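# Four arms unfold and latch a folding crate

## Task

Unfold the collapsed crate lying on the floor so that each of its four side walls stands upright and each of its four corner latches is engaged.

## Robot and tools

Setup: four identical i2rt Big YAM arms, named arm1, arm2, arm3 and arm4. Each has six revolute joints, a two-finger gripper and a wrist camera. Two fixed room cameras, cam_high and cam_low, also watch the scene. All positions share one scene frame: origin on the floor, +z up, lengths in metres. Foot (base_link) poses: arm1 at x=-0.344 y=+0.564 z=+0.400 quat_wxyz=(+0.769, -0.004, +0.000, -0.639); arm2 at x=-0.347 y=-0.575 z=+0.384 quat_wxyz=(+0.754, +0.000, +0.000, +0.657); arm3 at x=+0.320 y=+0.573 z=+0.372 quat_wxyz=(+0.627, +0.001, -0.001, -0.779); arm4 at x=+0.356 y=-0.566 z=+0.334 quat_wxyz=(+0.630, +0.000, +0.000, +0.777). Each foot faces along its own +x. So arm1 and arm3 sit on the +y side and arm2 and arm4 on the -y side. Reach is about 1.0 m from the joint1 axis.

The "hand" point lies between the finger pads, roughly 1 cm short of the tips. The fingers point along the hand's +z axis and close along its y axis. When joints 1 and 6 are at 0 and the hand is level and forward, the wrist camera rides on top and looks toward the fingertips.

Joint ranges, all absolute, in radians, with the tolerance counted as done:
- joint1_rad: -2.879 to 2.879, ±0.045. It spins the arm about its foot, and positive is counter-clockwise seen from above.
- joint2_rad: 0 to 3.141, ±0.14. This is the shoulder. At 0 the upper arm lies back and nearly level; increasing it lifts the arm and then brings it forward.
- joint3_rad: 0 to 3.019, ±0.09. This is the elbow. At 0 it is fully folded, and larger values open it.
- joint4_rad: -1.692 to 1.57, ±0.055. This is wrist pitch, and positive tips the fingers up.
- joint5_rad: -1.57 to 1.57, ±0.03. This is sideways wrist swing, and positive goes to the arm's right.
- joint6_rad: -2.094 to 2.094, ±0.035. This is hand roll, and positive is clockwise viewed from behind the hand.
- gripper_m: 0 to 0.093 m, ±0.003. It is the fingertip gap, and each finger pad pushes with roughly 50-64 N.

move tool. Its top-level keys are arm1, arm2, arm3, arm4 and cameras. An arm you omit receives nothing new. Each arm's entry is a separate object that may hold these keys:
- "joints": absolute targets keyed by joint name, in radians, plus gripper_m in metres.
- "target": one list of seven numbers [x, y, z, qw, qx, qy, qz]. It is an absolute hand pose in the scene frame, in metres and as a unit quaternion, in the same form as the printed "hand" line. The hand travels in a straight line toward it, starting from its current hand_target. When "target" is present, "joints" may contain only gripper_m.
- "speed": the top speed of that straight path, 0.002 to 0.5 m/s, default 0.25. It is only allowed together with "target". Rotation is capped at twice that figure in rad/s.
- "min_time_s": 0.1 to 8 s, a lower bound on how long that arm's joint motions take. It goes with "joints".
All motions in one call start at the same moment. All hand paths in a call finish together, timed by the slowest one. A path lasts 0.5 to 10 s and is cut off at 10 s, and no action runs beyond 15 s. At each step the commanded pose is clamped to within 100 mm and 20 degrees of the measured hand. Hands lag, wander, can overshoot the speed cap near full stretch, and often settle a centimetre or more off the target. Paths ignore obstacles and the other arms. "cameras" takes a list of camera names or ["all"]. If you omit it, a call with an action returns no images, and an empty call returns every image. An unknown key makes the call invalid. A value out of range gets it refused, and a refused call cancels your later move, wait and finished_scene calls in the same reply.

Results. For each arm you get joint_positions, Joint velocities (rad/s, gripper in m/s; "within noise" means at rest), joint torques in N m (positive toward larger angles; readings 3 and 4 wrap at ±28), hand and hand_target. A "move" line gives each moved arm's outcome, e.g. "move: arm1 done; arm2 time_out". joint_status and hand_status show how each motion ended:
- off_target: the joint stopped short and may still be pushing.
- time_out: the joints take nearby targets and keep pushing.
- not_followed: a safety check held the command back. "joint command not followed" and "pose unreachable" are the related messages.
on_its_own reports motion you did not order, and "held at" in it is a target, not a reading. An arm that is "as last shown" was not commanded. The "pictures" line gives the order of the images. MOTOR HOT warns of heat above 85 °C. OVER-TEMPERATURE FAULT means the arm went limp for 30-60 s. After that, resend any key marked limit_stop_at_motor_heat.

Gripper: a hard part gripped at full force reads up to about 0.005 m narrower than its true width, or slightly wider on some grippers. Closed on nothing, it reads 0.000-0.003. Commanding about 0.005 m below the gap at first touch gives a full-force grip. To release, command well above the current reading.

Other tools: wait(seconds 0 to 10, optional cameras) lets the scene run with no new command. zoom_image(camera, region [x0,y0,x1,y1] in pixels, at most 504 by 504) enlarges part of the newest image; all images are 672x504. read_manual returns only licence text. finished_scene(scene = the current scene number) ends the scene for good, so call it only once the crate will stay set up with no help.

Cautions: do not let arms squeeze or ram each other, and never close a gripper on another arm's fingers. The clearance check misses fingers, gripper housings and wrist cameras, and it can react late. Arms keep pushing after contact, which can produce large forces and overheat motors; to relieve a stalled joint, send it its reported position. Avoid holding loads or staying stretched out for long. Do not drop the crate, let go of it while it is moving, slam it, or hit anything fixed or heavy hard. Thinking time passes in the scene while the arms hold their last command.

Each tool is called as name(argument=value, ...) on one line, values as JSON.

## Session

move()

Scene clock: 0.00 s.
Joint torques (N m): no reading
Motor temperatures (°C): arm1=[27 28 28 28 23 23 25] | arm2=[24 25 23 25 28 27 25] | arm3=[26 24 27 24 26 24 27] | arm4=[25 26 26 31 26 25 27]
Heat: arm1: hottest joint2_rad 28 °C; arm2: hottest joint5_rad 28 °C; arm3: hottest joint3_rad 27 °C; arm4: hottest joint4_rad 31 °C.
Joint velocities: within noise
arm1.joint_positions: joint1_rad=-0.585 joint2_rad=+0.620 joint3_rad=+1.408 joint4_rad=-1.557 joint5_rad=+0.191 joint6_rad=-0.040 gripper_m=+0.09396
arm1.joint_status: not commanded
arm1.hand: x=-0.4494 y=+0.3976 z=+0.9080 quat_wxyz=(-0.135, -0.774, -0.490, +0.379) (m; scene frame)
arm1.hand_target: x=-0.4487 y=+0.3992 z=+0.9183 quat_wxyz=(-0.142, -0.770, -0.486, +0.388) (m; scene frame)
arm1.hand_status: not commanded
arm2.joint_positions: joint1_rad=+0.742 joint2_rad=+0.634 joint3_rad=+1.438 joint4_rad=-1.211 joint5_rad=-0.133 joint6_rad=-0.320 gripper_m=+0.09396
arm2.joint_status: not commanded
arm2.hand: x=-0.5071 y=-0.3840 z=+0.9710 quat_wxyz=(-0.284, +0.802, -0.229, -0.472) (m; scene frame)
arm2.hand_target: x=-0.5054 y=-0.3866 z=+0.9838 quat_wxyz=(-0.292, +0.795, -0.226, -0.481) (m; scene frame)
arm2.hand_status: not commanded
arm3.joint_positions: joint1_rad=+0.368 joint2_rad=+0.623 joint3_rad=+1.401 joint4_rad=-1.238 joint5_rad=-0.070 joint6_rad=+0.635 gripper_m=+0.09396
arm3.joint_status: not commanded
arm3.hand: x=+0.3681 y=+0.3300 z=+0.9365 quat_wxyz=(-0.499, -0.717, -0.455, +0.173) (m; scene frame)
arm3.hand_target: x=+0.3677 y=+0.3328 z=+0.9460 quat_wxyz=(-0.508, -0.712, -0.452, +0.176) (m; scene frame)
arm3.hand_status: not commanded
arm4.joint_positions: joint1_rad=+0.790 joint2_rad=+0.548 joint3_rad=+1.366 joint4_rad=-1.267 joint5_rad=+0.241 joint6_rad=-0.097 gripper_m=+0.09396
arm4.joint_status: not commanded
arm4.hand: x=+0.1989 y=-0.4149 z=+0.8936 quat_wxyz=(-0.270, +0.802, -0.260, -0.465) (m; scene frame)
arm4.hand_target: x=+0.2019 y=-0.4169 z=+0.9028 quat_wxyz=(-0.272, +0.796, -0.260, -0.474) (m; scene frame)
arm4.hand_status: not commanded
pictures: arm1_cam_wrist, arm2_cam_wrist, arm3_cam_wrist, arm4_cam_wrist, cam_high, cam_low

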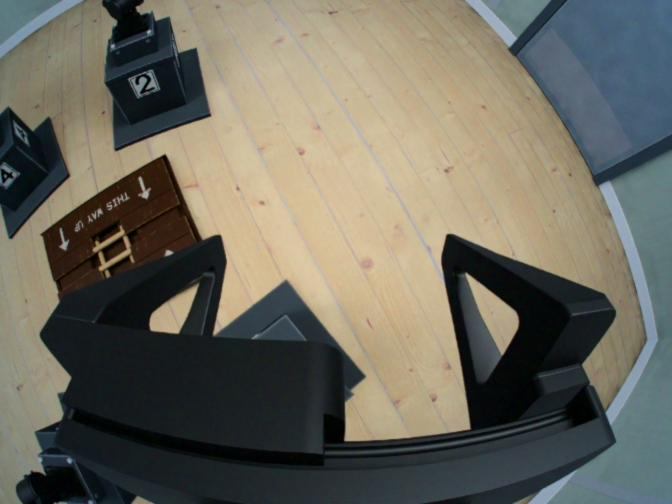

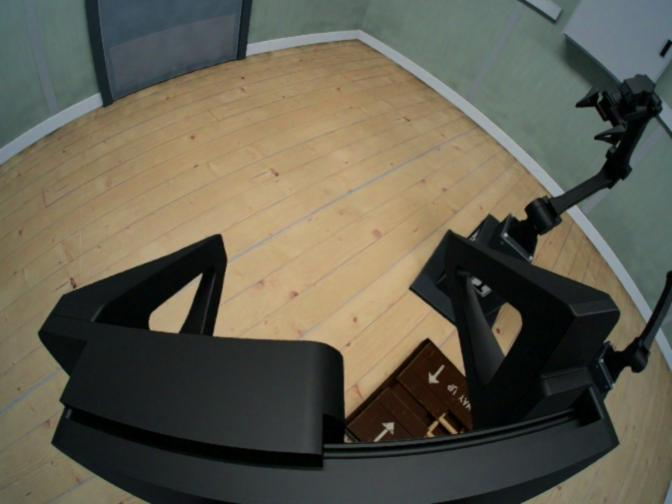

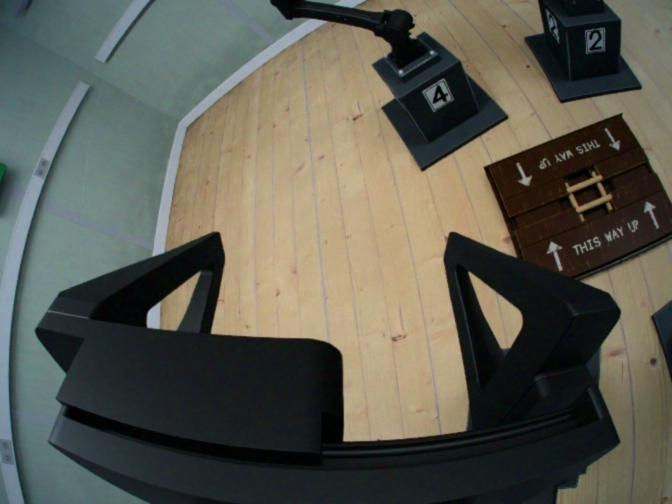

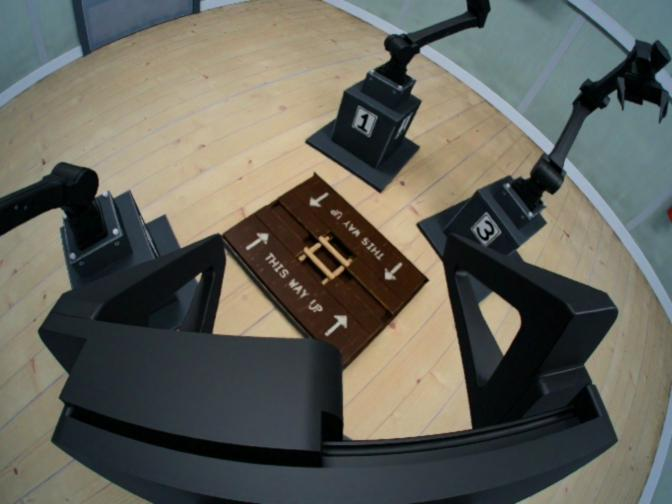

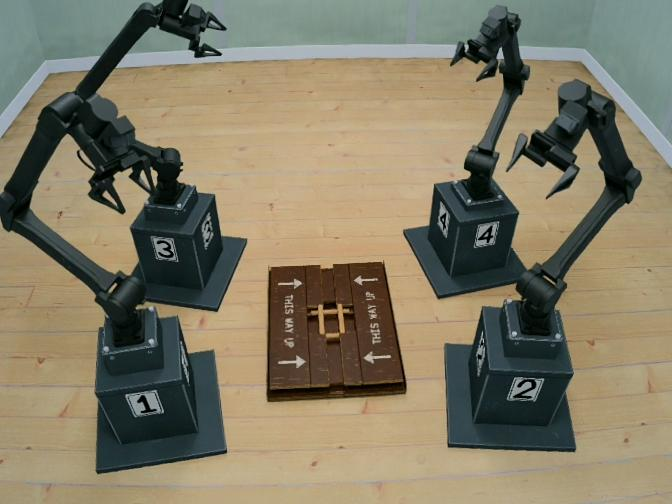

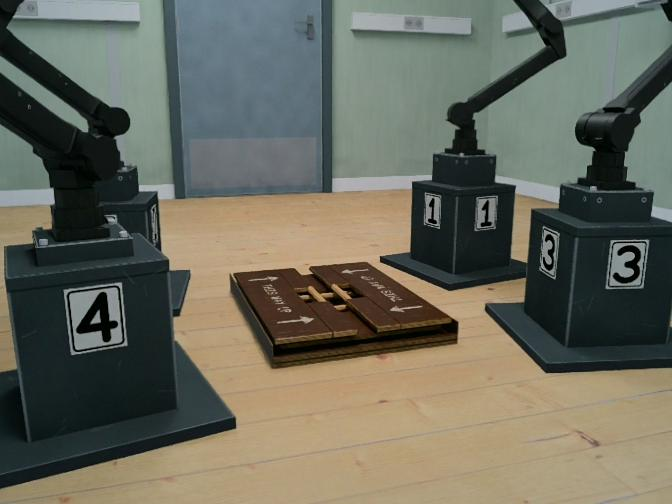

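zoom_image(camera="cam_high", region=[250, 250, 420, 410])

zoom_image(camera="cam_low", region=[210, 240, 480, 390])

zoom_image(camera="arm4_cam_wrist", region=[200, 150, 450, 380])

zoom_image(camera="arm3_cam_wrist", region=[460, 90, 672, 300])

Scaled by 2.965 from the camera's 672x504 image, which has a finer 960x720 frame.

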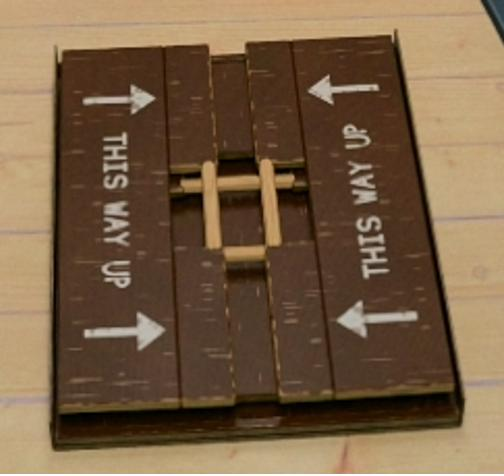

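Scaled by 1.867 from the camera's 672x504 image, which has a finer 960x720 frame.

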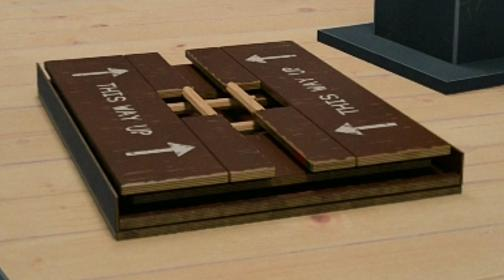

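Scaled by 2.016 from the camera's 672x504 image, which has a finer 960x720 frame.

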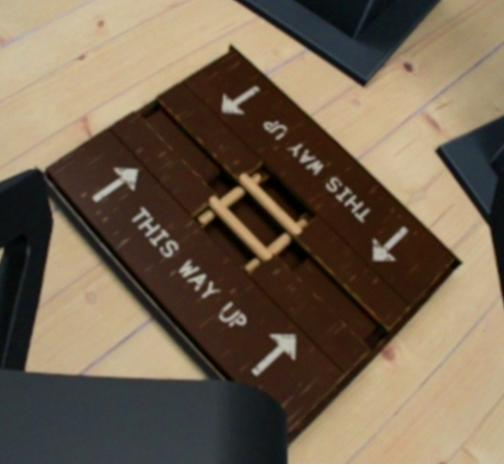

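Scaled by 2.377 from the camera's 672x504 image, which has a finer 960x720 frame.

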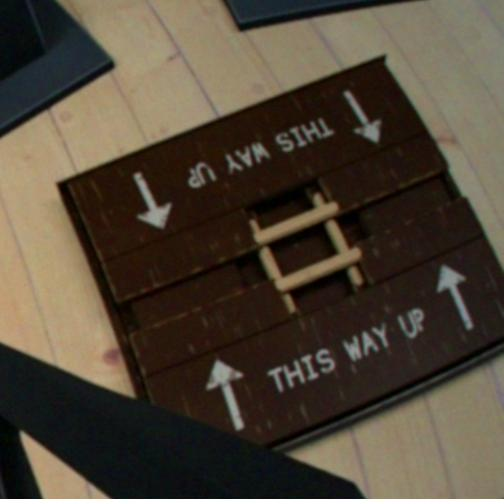

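move(arm1={"joints": {"joint1_rad": 0.108, "joint2_rad": 1.365, "joint3_rad": 0.768, "joint4_rad": -0.974, "joint5_rad": 0.0, "joint6_rad": 0.291}, "min_time_s": 2.5}, arm2={"joints": {"joint1_rad": -0.429, "joint2_rad": 2.293, "joint3_rad": 1.728, "joint4_rad": -1.005, "joint5_rad": 0.0, "joint6_rad": 1.004}, "min_time_s": 2.5}, arm3={"joints": {"joint1_rad": -0.566, "joint2_rad": 1.792, "joint3_rad": 1.054, "joint4_rad": -0.833, "joint5_rad": 0.0, "joint6_rad": 0.79}, "min_time_s": 2.5}, arm4={"joints": {"joint1_rad": 0.116, "joint2_rad": 1.281, "joint3_rad": 0.887, "joint4_rad": -1.176, "joint5_rad": 0.0, "joint6_rad": 0.323}, "min_time_s": 2.5}, cameras=["all"])

Scene clock: 40.83 s.
Joint torques (N m): arm1=[0.44 -10.23 6.74 1.07 0.05 0.2] | arm2=[-0.03 -25.47 8.36 0.54 0.13 0.09] | arm3=[-1.03 -13.16 4.93 0.88 0.24 0.12] | arm4=[1.26 -7.59 8.68 0.38 -0.13 0.29]
Motor temperatures (°C): arm1=[27 28 30 28 23 23 25] | arm2=[24 25 25 25 28 26 25] | arm3=[26 24 30 24 26 23 27] | arm4=[25 26 29 31 26 25 27]
Heat: arm1: hottest joint3_rad 30 °C; arm2: hottest joint5_rad 28 °C; arm3: hottest joint3_rad 30 °C; arm4: hottest joint4_rad 31 °C.
move: arm1 done; arm2 done; arm3 done; arm4 done
Joint velocities: within noise
arm1.joint_positions: joint1_rad=+0.109 joint2_rad=+1.372 joint3_rad=+0.769 joint4_rad=-0.985 joint5_rad=+0.002 joint6_rad=+0.276 gripper_m=+0.09396
arm1.joint_status: all done
arm1.hand: x=-0.2507 y=+0.2545 z=+0.4518 quat_wxyz=(+0.008, -0.701, -0.713, +0.001) (m; scene frame)
arm1.hand_target: x=-0.2472 y=+0.2540 z=+0.4498 quat_wxyz=(+0.006, -0.703, -0.711, +0.001) (m; scene frame)
arm1.hand_status: not commanded
arm2.joint_positions: joint1_rad=-0.422 joint2_rad=+2.325 joint3_rad=+1.691 joint4_rad=-1.015 joint5_rad=-0.010 joint6_rad=+0.995 gripper_m=+0.09398
arm2.joint_status: all done
arm2.hand: x=-0.0196 y=-0.0491 z=+0.2714 quat_wxyz=(+0.025, +0.009, -0.999, +0.030) (m; scene frame)
arm2.hand_target: x=-0.0074 y=-0.0279 z=+0.2954 quat_wxyz=(+0.006, +0.005, -1.000, +0.001) (m; scene frame)
arm2.hand_status: not commanded
arm3.joint_positions: joint1_rad=-0.572 joint2_rad=+1.789 joint3_rad=+1.061 joint4_rad=-0.843 joint5_rad=-0.011 joint6_rad=+0.776 gripper_m=+0.09397
arm3.joint_status: all done
arm3.hand: x=-0.0010 y=+0.2515 z=+0.3538 quat_wxyz=(-0.003, -1.000, -0.004, -0.006) (m; scene frame)
arm3.hand_target: x=+0.0001 y=+0.2542 z=+0.3455 quat_wxyz=(+0.001, -1.000, +0.002, -0.008) (m; scene frame)
arm3.hand_status: not commanded
arm4.joint_positions: joint1_rad=+0.116 joint2_rad=+1.283 joint3_rad=+0.895 joint4_rad=-1.184 joint5_rad=+0.004 joint6_rad=+0.306 gripper_m=+0.09396
arm4.joint_status: all done
arm4.hand: x=+0.2512 y=-0.2504 z=+0.4550 quat_wxyz=(-0.001, +0.713, -0.701, +0.001) (m; scene frame)
arm4.hand_target: x=+0.2527 y=-0.2507 z=+0.4495 quat_wxyz=(+0.001, +0.705, -0.709, +0.004) (m; scene frame)
arm4.hand_status: not commanded
pictures: arm1_cam_wrist, arm2_cam_wrist, arm3_cam_wrist, arm4_cam_wrist, cam_high, cam_low

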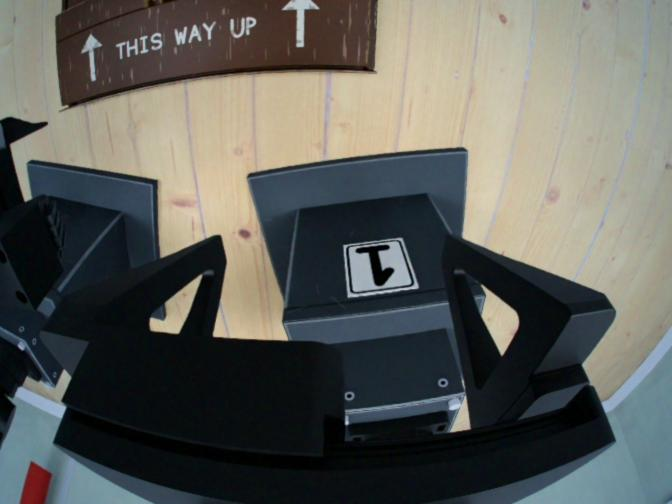

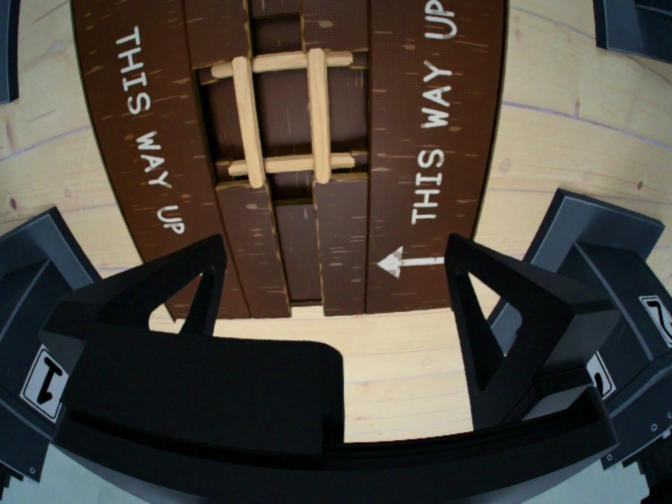

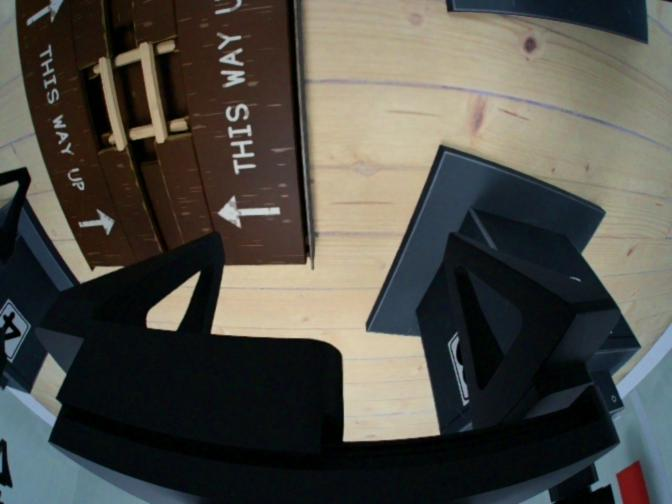

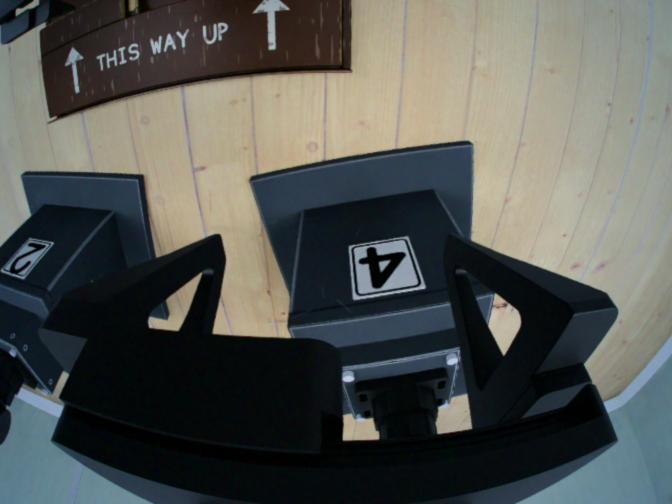

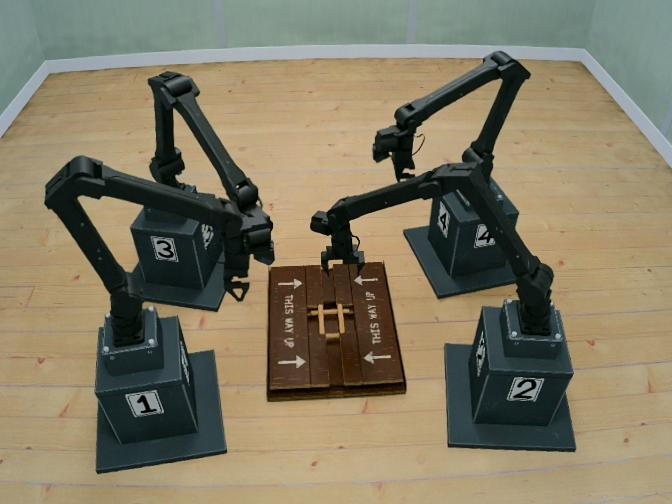

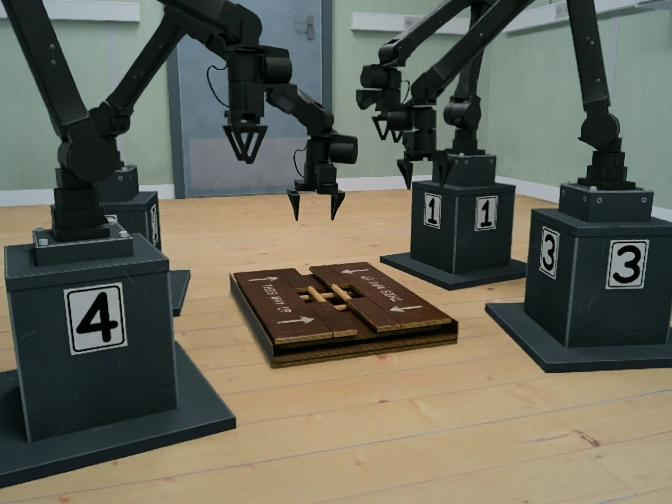

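move(arm2={"target": [-0.005, -0.035, 0.17, 0, 0, 1, 0], "speed": 0.2, "joints": {"gripper_m": 0.05}}, cameras=["arm2_cam_wrist", "cam_low"])

Scene clock: 66.47 s.
Joint torques (N m): arm1=[0.5 -10.29 6.74 0.96 0.1 0.18] | arm2=[-0.5 -24.88 6.83 0.59 0.21 0.07] | arm3=[-0.5 -13.1 4.78 0.77 0.23 0.2] | arm4=[1.32 -7.59 8.69 0.38 -0.14 0.29]
Motor temperatures (°C): arm1=[27 28 31 28 23 23 25] | arm2=[24 27 26 25 28 26 25] | arm3=[26 25 29 24 26 23 27] | arm4=[25 26 30 31 26 25 27]
Heat: arm1: hottest joint3_rad 31 °C; arm2: hottest joint5_rad 28 °C; arm3: hottest joint3_rad 29 °C; arm4: hottest joint4_rad 31 °C.
move: arm2 off_target
Joint velocities: within noise
arm1: as last shown
arm2.joint_positions: joint1_rad=-0.425 joint2_rad=+2.510 joint3_rad=+1.693 joint4_rad=-0.803 joint5_rad=-0.004 joint6_rad=+0.999 gripper_m=+0.05013
arm2.joint_status: all done
arm2.hand: x=-0.0184 y=-0.0529 z=+0.1575 quat_wxyz=(+0.015, +0.005, -1.000, +0.020) (m; scene frame)
arm2.hand_target: x=-0.0039 y=-0.0367 z=+0.1709 quat_wxyz=(+0.000, -0.002, -1.000, -0.001) (m; scene frame)
arm2.hand_status: off_target (0.026 m and 2.9 deg from the pose sent, 0.103 m and 4.5 deg at the start)
arm3.joint_positions: joint1_rad=-0.574 joint2_rad=+1.789 joint3_rad=+1.061 joint4_rad=-0.843 joint5_rad=-0.011 joint6_rad=+0.776 gripper_m=+0.09397
arm3.joint_status: not commanded
arm3.hand: x=-0.0015 y=+0.2520 z=+0.3538 quat_wxyz=(-0.003, -1.000, -0.003, -0.006) (m; scene frame)
arm3.hand_target: x=-0.0004 y=+0.2547 z=+0.3455 quat_wxyz=(+0.001, -1.000, +0.003, -0.008) (m; scene frame)
arm3.hand_status: not commanded
arm4.joint_positions: joint1_rad=+0.111 joint2_rad=+1.283 joint3_rad=+0.895 joint4_rad=-1.184 joint5_rad=+0.004 joint6_rad=+0.306 gripper_m=+0.09396
arm4.joint_status: not commanded
arm4.hand: x=+0.2527 y=-0.2499 z=+0.4550 quat_wxyz=(-0.001, +0.711, -0.703, +0.001) (m; scene frame)
arm4.hand_target: x=+0.2541 y=-0.2502 z=+0.4495 quat_wxyz=(+0.001, +0.703, -0.711, +0.004) (m; scene frame)
arm4.hand_status: not commanded
pictures: arm2_cam_wrist, cam_low

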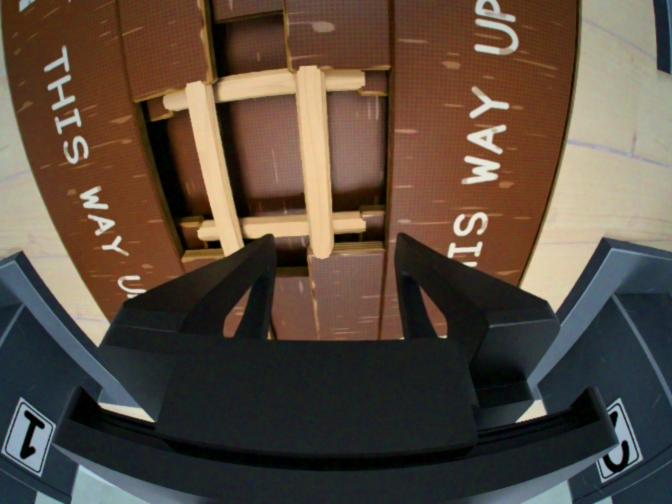

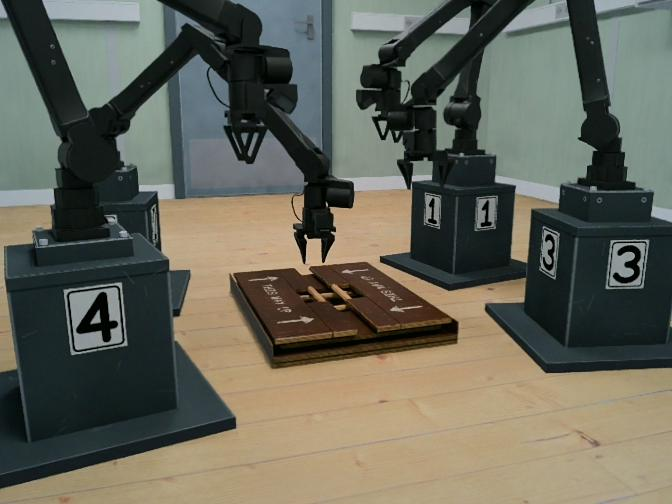

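move(arm2={"target": [0.0035, -0.0295, 0.113, 0.012, 0, 1, 0.018], "speed": 0.15}, cameras=["arm2_cam_wrist", "cam_low"])

Scene clock: 74.50 s.
Joint torques (N m): arm1=[0.15 -10.4 6.71 0.99 0.07 0.17] | arm2=[-0.73 -24.7 7.05 0.66 0.21 -0.01] | arm3=[-1.32 -12.75 4.92 0.83 0.26 0.14] | arm4=[1.38 -7.59 8.68 0.38 -0.13 0.29]
Motor temperatures (°C): arm1=[27 28 31 28 23 23 25] | arm2=[24 29 26 25 28 26 25] | arm3=[26 25 29 24 26 23 27] | arm4=[25 26 30 31 26 25 27]
Heat: arm1: hottest joint3_rad 31 °C; arm2: hottest joint2_rad 29 °C; arm3: hottest joint3_rad 29 °C; arm4: hottest joint4_rad 31 °C.
move: arm2 off_target
Joint velocities: within noise
arm1, arm3, arm4: as last shown
arm2.joint_positions: joint1_rad=-0.425 joint2_rad=+2.618 joint3_rad=+1.736 joint4_rad=-0.694 joint5_rad=-0.001 joint6_rad=+1.001 gripper_m=+0.05013
arm2.joint_status: not commanded
arm2.hand: x=-0.0133 y=-0.0459 z=+0.1029 quat_wxyz=(+0.001, +0.004, -1.000, +0.002) (m; scene frame)
arm2.hand_target: x=+0.0030 y=-0.0308 z=+0.1130 quat_wxyz=(-0.012, -0.001, -1.000, -0.017) (m; scene frame)
arm2.hand_status: off_target (0.026 m and 2.8 deg from the pose sent, 0.055 m and 5.3 deg at the start)
pictures: arm2_cam_wrist, cam_low

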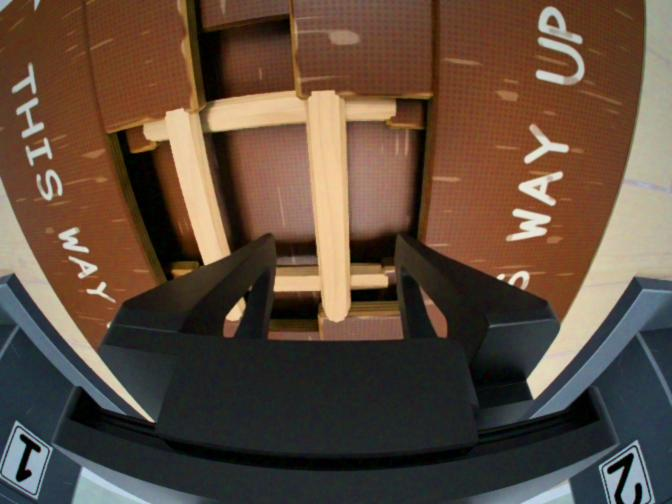

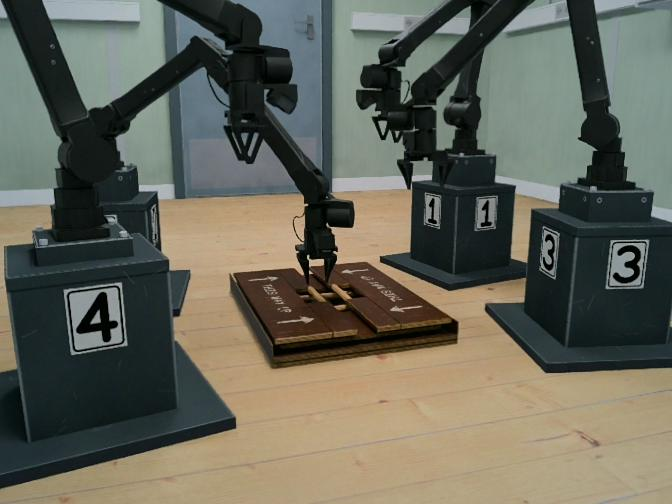

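move(arm2={"target": [0.0055, -0.0295, 0.08, 0.012, 0, 1, 0.018], "speed": 0.1}, cameras=["arm2_cam_wrist", "cam_low"])

zoom_image(camera="cam_low", region=[220, 220, 480, 380])

zoom_image(camera="arm2_cam_wrist", region=[200, 100, 470, 340])

Scene clock: 78.43 s.
Joint torques (N m): arm1=[0.67 -10.52 6.71 1.09 0.07 0.19] | arm2=[-0.79 -24.29 6.95 0.68 0.14 -0.06] | arm3=[-0.56 -13.16 4.78 0.83 0.22 0.17] | arm4=[1.38 -7.59 8.69 0.38 -0.14 0.29]
Motor temperatures (°C): arm1=[27 28 31 28 23 23 25] | arm2=[24 29 26 25 28 26 25] | arm3=[26 25 29 24 26 23 27] | arm4=[25 26 30 31 26 25 27]
Heat: arm1: hottest joint3_rad 31 °C; arm2: hottest joint2_rad 29 °C; arm3: hottest joint3_rad 29 °C; arm4: hottest joint4_rad 31 °C.
move: arm2 off_target
Joint velocities: within noise
arm1, arm3, arm4: as last shown
arm2.joint_positions: joint1_rad=-0.425 joint2_rad=+2.684 joint3_rad=+1.783 joint4_rad=-0.668 joint5_rad=-0.001 joint6_rad=+1.009 gripper_m=+0.05013
arm2.joint_status: not commanded
arm2.hand: x=-0.0111 y=-0.0423 z=+0.0743 quat_wxyz=(-0.001, +0.001, -1.000, -0.001) (m; scene frame)
arm2.hand_target: x=+0.0037 y=-0.0293 z=+0.0803 quat_wxyz=(-0.012, -0.003, -1.000, -0.018) (m; scene frame)
arm2.hand_status: off_target (0.022 m and 2.3 deg from the pose sent, 0.034 m and 2.8 deg at the start)
pictures: arm2_cam_wrist, cam_low

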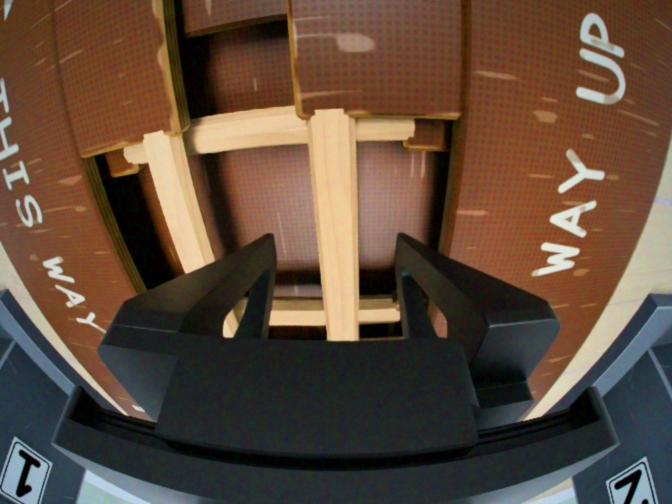

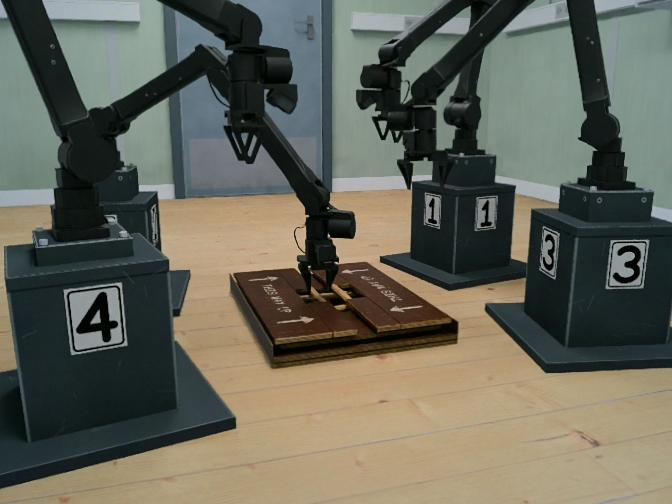

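Scaled by 1.938 from the camera's 672x504 image, which has a finer 960x720 frame.

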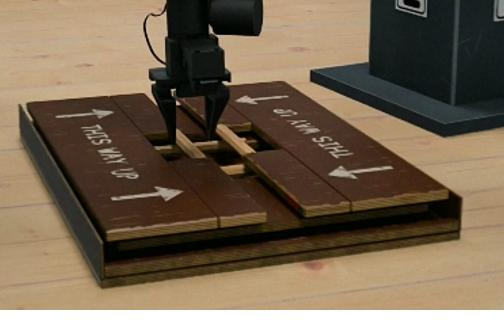

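Scaled by 1.867 from the camera's 672x504 image, which has a finer 960x720 frame.

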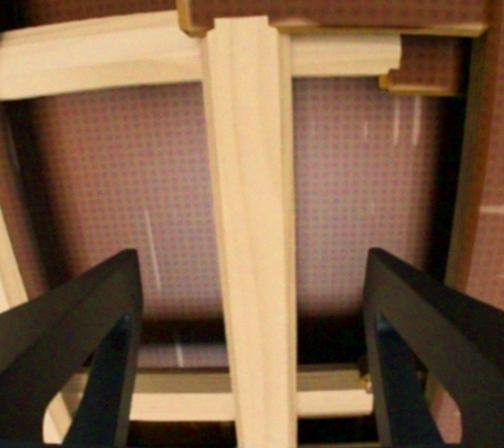

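move(arm2={"target": [0.0055, -0.0295, 0.056, 0.012, 0, 1, 0.018], "speed": 0.1}, cameras=["arm2_cam_wrist", "cam_low"])

zoom_image(camera="cam_low", region=[270, 250, 390, 340])

zoom_image(camera="arm2_cam_wrist", region=[200, 100, 470, 340])

Scene clock: 83.57 s.
Joint torques (N m): arm1=[1.03 -9.82 6.8 1.14 0.05 0.22] | arm2=[-0.85 -24.23 6.83 0.7 0.13 -0.13] | arm3=[-0.91 -13.16 4.78 0.9 0.26 0.21] | arm4=[1.38 -7.59 8.69 0.38 -0.13 0.29]
Motor temperatures (°C): arm1=[27 28 32 28 23 23 25] | arm2=[24 30 26 25 28 26 25] | arm3=[26 25 29 24 26 23 27] | arm4=[25 26 30 31 26 25 27]
Heat: arm1: hottest joint3_rad 32 °C; arm2: hottest joint2_rad 30 °C; arm3: hottest joint3_rad 29 °C; arm4: hottest joint4_rad 31 °C.
move: arm2 off_target
Joint velocities: within noise
arm1, arm3, arm4: as last shown
arm2.joint_positions: joint1_rad=-0.425 joint2_rad=+2.734 joint3_rad=+1.820 joint4_rad=-0.651 joint5_rad=-0.001 joint6_rad=+1.007 gripper_m=+0.05013
arm2.joint_status: not commanded
arm2.hand: x=-0.0102 y=-0.0410 z=+0.0522 quat_wxyz=(-0.002, +0.001, -1.000, -0.003) (m; scene frame)
arm2.hand_target: x=+0.0039 y=-0.0291 z=+0.0564 quat_wxyz=(-0.012, +0.001, -1.000, -0.018) (m; scene frame)
arm2.hand_status: off_target (0.020 m and 2.1 deg from the pose sent, 0.028 m and 2.3 deg at the start)
pictures: arm2_cam_wrist, cam_low

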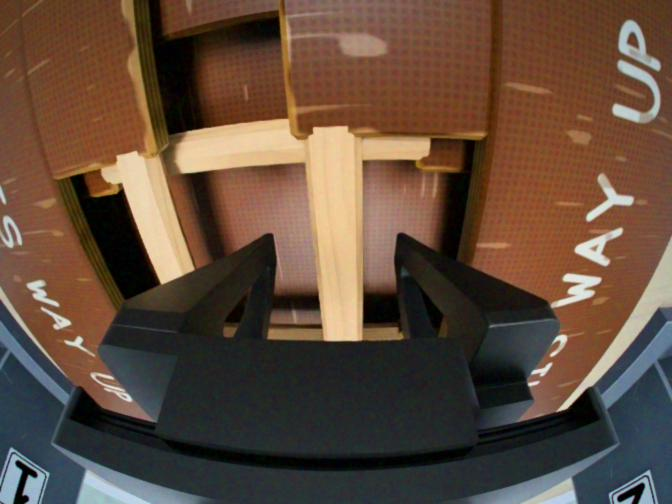

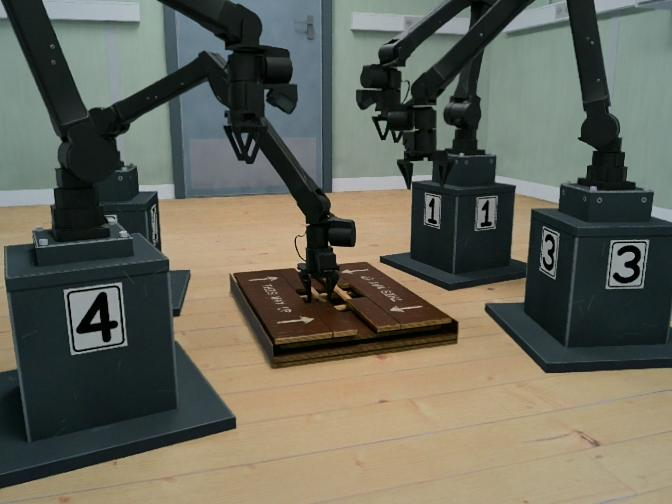

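Scaled by 4.200 from the camera's 672x504 image, which has a finer 960x720 frame.

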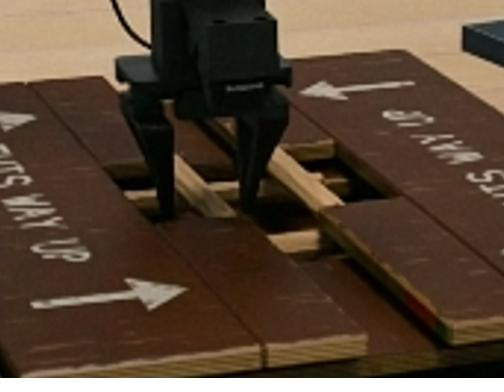

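Scaled by 1.867 from the camera's 672x504 image, which has a finer 960x720 frame.

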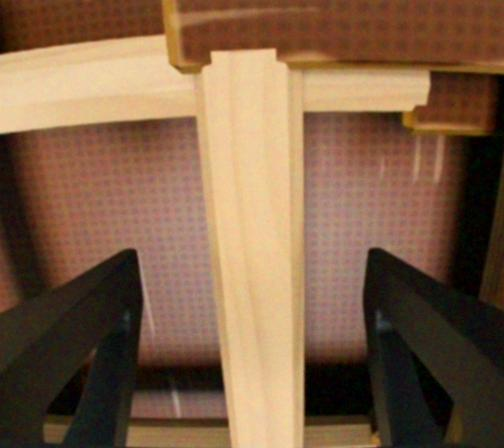

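move(arm2={"target": [0.004, -0.0295, 0.046, 0.012, 0, 1, 0.018], "speed": 0.08})

move(arm2={"joints": {"gripper_m": 0.012}}, cameras=["arm2_cam_wrist", "cam_low"])

zoom_image(camera="cam_low", region=[270, 250, 390, 340])

Scene clock: 89.70 s.
Joint torques (N m): arm1=[0.97 -9.88 6.74 1.11 0.07 0.19] | arm2=[-0.85 -24 6.9 0.73 0.13 -0.11] | arm3=[-0.79 -12.69 4.83 0.79 0.25 0.17] | arm4=[1.38 -7.59 8.68 0.38 -0.14 0.29]
Motor temperatures (°C): arm1=[27 28 32 28 23 23 25] | arm2=[24 30 26 25 28 26 25] | arm3=[26 25 29 24 26 23 27] | arm4=[25 26 30 31 26 25 27]
Heat: arm1: hottest joint3_rad 32 °C; arm2: hottest joint2_rad 30 °C; arm3: hottest joint3_rad 29 °C; arm4: hottest joint4_rad 31 °C.
move: arm2 off_target
Joint velocities: within noise
arm1, arm3, arm4: as last shown
arm2.joint_positions: joint1_rad=-0.425 joint2_rad=+2.751 joint3_rad=+1.832 joint4_rad=-0.643 joint5_rad=-0.001 joint6_rad=+1.007 gripper_m=+0.05013
arm2.joint_status: not commanded
arm2.hand: x=-0.0098 y=-0.0403 z=+0.0448 quat_wxyz=(-0.002, +0.001, -1.000, -0.004) (m; scene frame)
arm2.hand_target: x=+0.0034 y=-0.0299 z=+0.0462 quat_wxyz=(-0.012, +0.000, -1.000, -0.018) (m; scene frame)
arm2.hand_status: off_target (0.018 m and 1.9 deg from the pose sent, 0.019 m and 2.1 deg at the start)
pictures: none

Scene clock: 90.43 s.
Joint torques (N m): arm1=[0.03 -10.17 6.75 1.05 0.1 0.15] | arm2=[-0.85 -24 6.87 0.81 0.1 0.15] | arm3=[-0.97 -12.92 4.75 0.83 0.24 0.12] | arm4=[1.44 -7.59 8.69 0.38 -0.14 0.29]
Motor temperatures (°C): arm1=[27 28 32 28 23 23 25] | arm2=[24 30 26 25 28 26 25] | arm3=[26 25 29 24 26 23 27] | arm4=[25 26 30 31 26 25 27]
Heat: arm1: hottest joint3_rad 32 °C; arm2: hottest joint2_rad 30 °C; arm3: hottest joint3_rad 29 °C; arm4: hottest joint4_rad 31 °C.
move: arm2 off_target
Joint velocities: within noise
arm1, arm3, arm4: as last shown
arm2.joint_positions: joint1_rad=-0.425 joint2_rad=+2.751 joint3_rad=+1.832 joint4_rad=-0.646 joint5_rad=+0.007 joint6_rad=+0.976 gripper_m=+0.01775
arm2.joint_status: gripper_m off_target (ended at +0.01778, target +0.01200)
arm2.hand: x=-0.0091 y=-0.0417 z=+0.0448 quat_wxyz=(-0.005, +0.017, -1.000, -0.001) (m; scene frame)
arm2.hand_target: x=+0.0045 y=-0.0304 z=+0.0467 quat_wxyz=(-0.015, +0.004, -1.000, -0.016) (m; scene frame)
arm2.hand_status: not commanded
pictures: arm2_cam_wrist, cam_low

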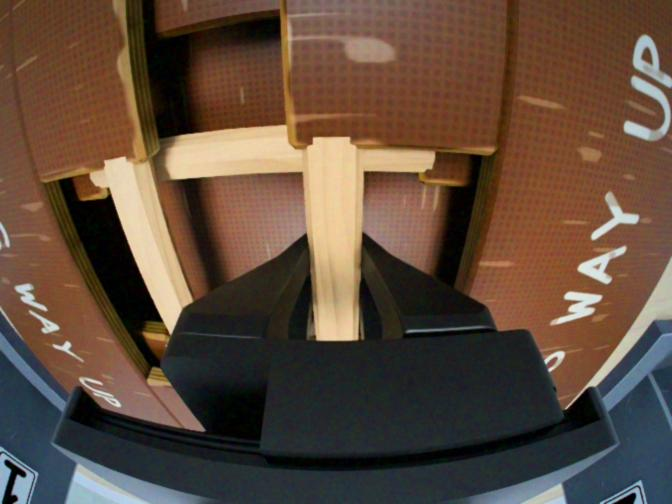

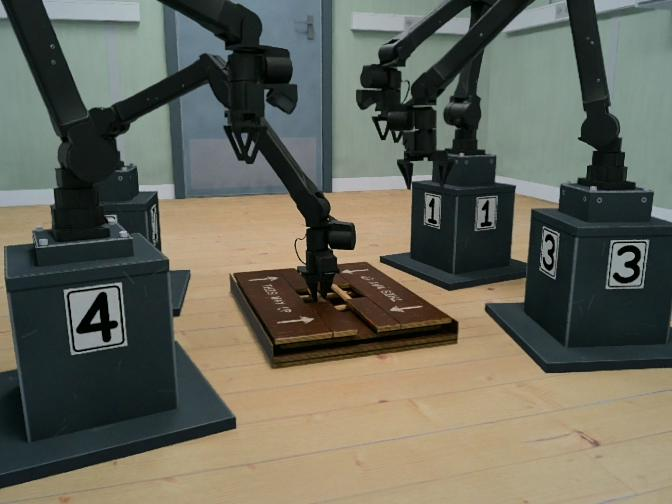

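Scaled by 4.200 from the camera's 672x504 image, which has a finer 960x720 frame.

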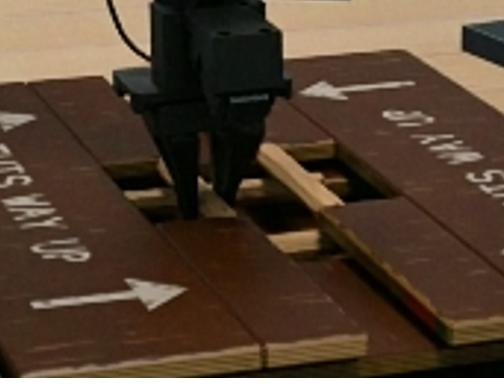

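move(arm2={"target": [0.004, -0.041, 0.112, 0.012, 0, 0.994, 0.105], "speed": 0.08}, cameras=["arm2_cam_wrist", "cam_low", "cam_high"])

Scene clock: 104.80 s.
Joint torques (N m): arm1=[0.79 -9.82 6.79 1.02 0.08 0.2] | arm2=[-1.38 -28.45 3.3 -0.02 -0.01 0.17] | arm3=[-0.62 -13.04 4.77 0.85 0.26 0.16] | arm4=[1.38 -7.53 8.68 0.38 -0.13 0.29]
Motor temperatures (°C): arm1=[27 28 32 28 23 23 25] | arm2=[24 30 26 25 28 26 25] | arm3=[26 25 29 24 26 23 27] | arm4=[25 26 30 31 26 25 27]
Heat: arm1: hottest joint3_rad 32 °C; arm2: hottest joint2_rad 30 °C; arm3: hottest joint3_rad 29 °C; arm4: hottest joint4_rad 31 °C.
move: arm2 off_target
Joint velocities: within noise
arm1, arm3, arm4: as last shown
arm2.joint_positions: joint1_rad=-0.457 joint2_rad=+2.618 joint3_rad=+1.610 joint4_rad=-0.392 joint5_rad=-0.107 joint6_rad=+0.955 gripper_m=+0.01774
arm2.joint_status: not commanded
arm2.hand: x=-0.0092 y=-0.0429 z=+0.0793 quat_wxyz=(-0.005, +0.016, -0.995, -0.101) (m; scene frame)
arm2.hand_target: x=+0.0044 y=-0.0382 z=+0.1102 quat_wxyz=(-0.012, +0.000, -0.994, -0.111) (m; scene frame)
arm2.hand_status: off_target (0.035 m and 2.0 deg from the pose sent, 0.068 m and 12.2 deg at the start)
pictures: arm2_cam_wrist, cam_high, cam_low

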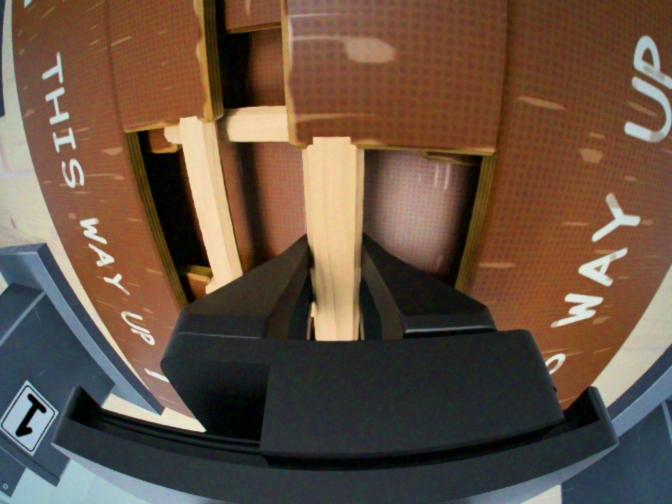

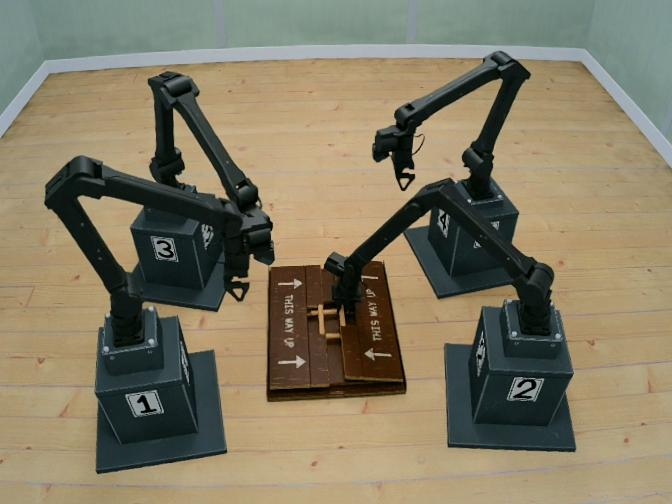

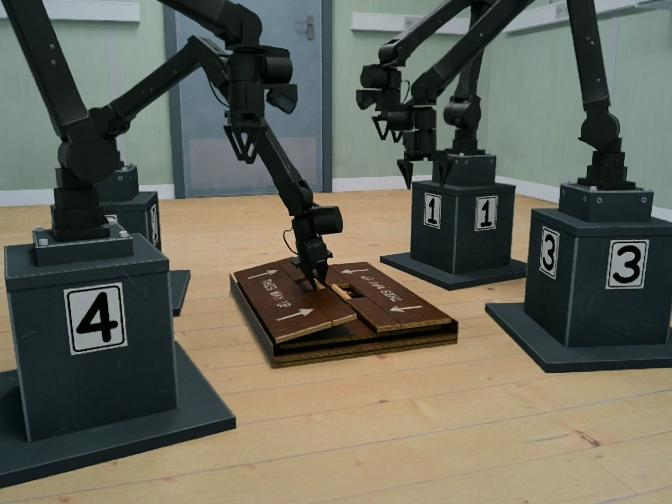

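move(arm2={"target": [0.004, -0.076, 0.188, 0.012, 0, 0.984, 0.18], "speed": 0.1}, cameras=["arm2_cam_wrist", "cam_low"])

Scene clock: 108.10 s.
Joint torques (N m): arm1=[0.73 -10.34 6.91 1.1 0.06 0.19] | arm2=[-1.49 -25.82 3.36 0.21 -0.1 0.16] | arm3=[-0.79 -13.04 4.9 0.88 0.25 0.16] | arm4=[1.38 -7.59 8.68 0.38 -0.14 0.29]
Motor temperatures (°C): arm1=[27 28 32 28 23 23 25] | arm2=[24 30 26 25 27 26 26] | arm3=[26 25 29 24 26 23 27] | arm4=[25 26 30 31 26 25 27]
Heat: arm1: hottest joint3_rad 32 °C; arm2: hottest joint2_rad 30 °C; arm3: hottest joint3_rad 29 °C; arm4: hottest joint4_rad 31 °C.
move: arm2 off_target
Joint velocities: within noise
arm1.joint_positions: joint1_rad=+0.109 joint2_rad=+1.372 joint3_rad=+0.769 joint4_rad=-0.985 joint5_rad=+0.002 joint6_rad=+0.276 gripper_m=+0.09396
arm1.joint_status: not commanded
arm1.hand: x=-0.2507 y=+0.2545 z=+0.4518 quat_wxyz=(+0.008, -0.701, -0.713, +0.001) (m; scene frame)
arm1.hand_target: x=-0.2472 y=+0.2540 z=+0.4498 quat_wxyz=(+0.006, -0.703, -0.711, +0.001) (m; scene frame)
arm1.hand_status: not commanded
arm2.joint_positions: joint1_rad=-0.517 joint2_rad=+2.381 joint3_rad=+1.340 joint4_rad=-0.252 joint5_rad=-0.202 joint6_rad=+0.913 gripper_m=+0.01719
arm2.joint_status: not commanded
arm2.hand: x=-0.0074 y=-0.0754 z=+0.1619 quat_wxyz=(-0.005, +0.016, -0.985, -0.170) (m; scene frame)
arm2.hand_target: x=+0.0047 y=-0.0752 z=+0.1872 quat_wxyz=(-0.012, +0.000, -0.984, -0.180) (m; scene frame)
arm2.hand_status: off_target (0.028 m and 2.3 deg from the pose sent, 0.114 m and 9.4 deg at the start)
arm3, arm4: as last shown
pictures: arm2_cam_wrist, cam_low

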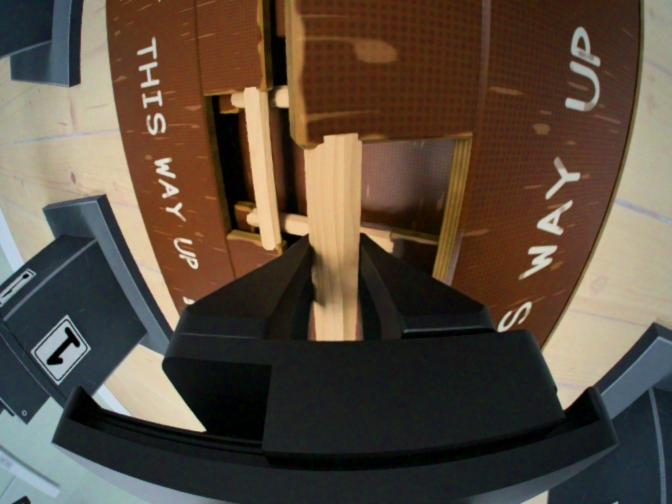

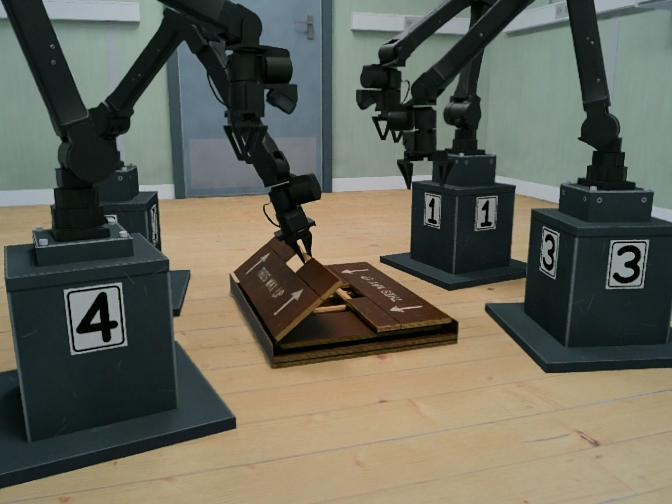

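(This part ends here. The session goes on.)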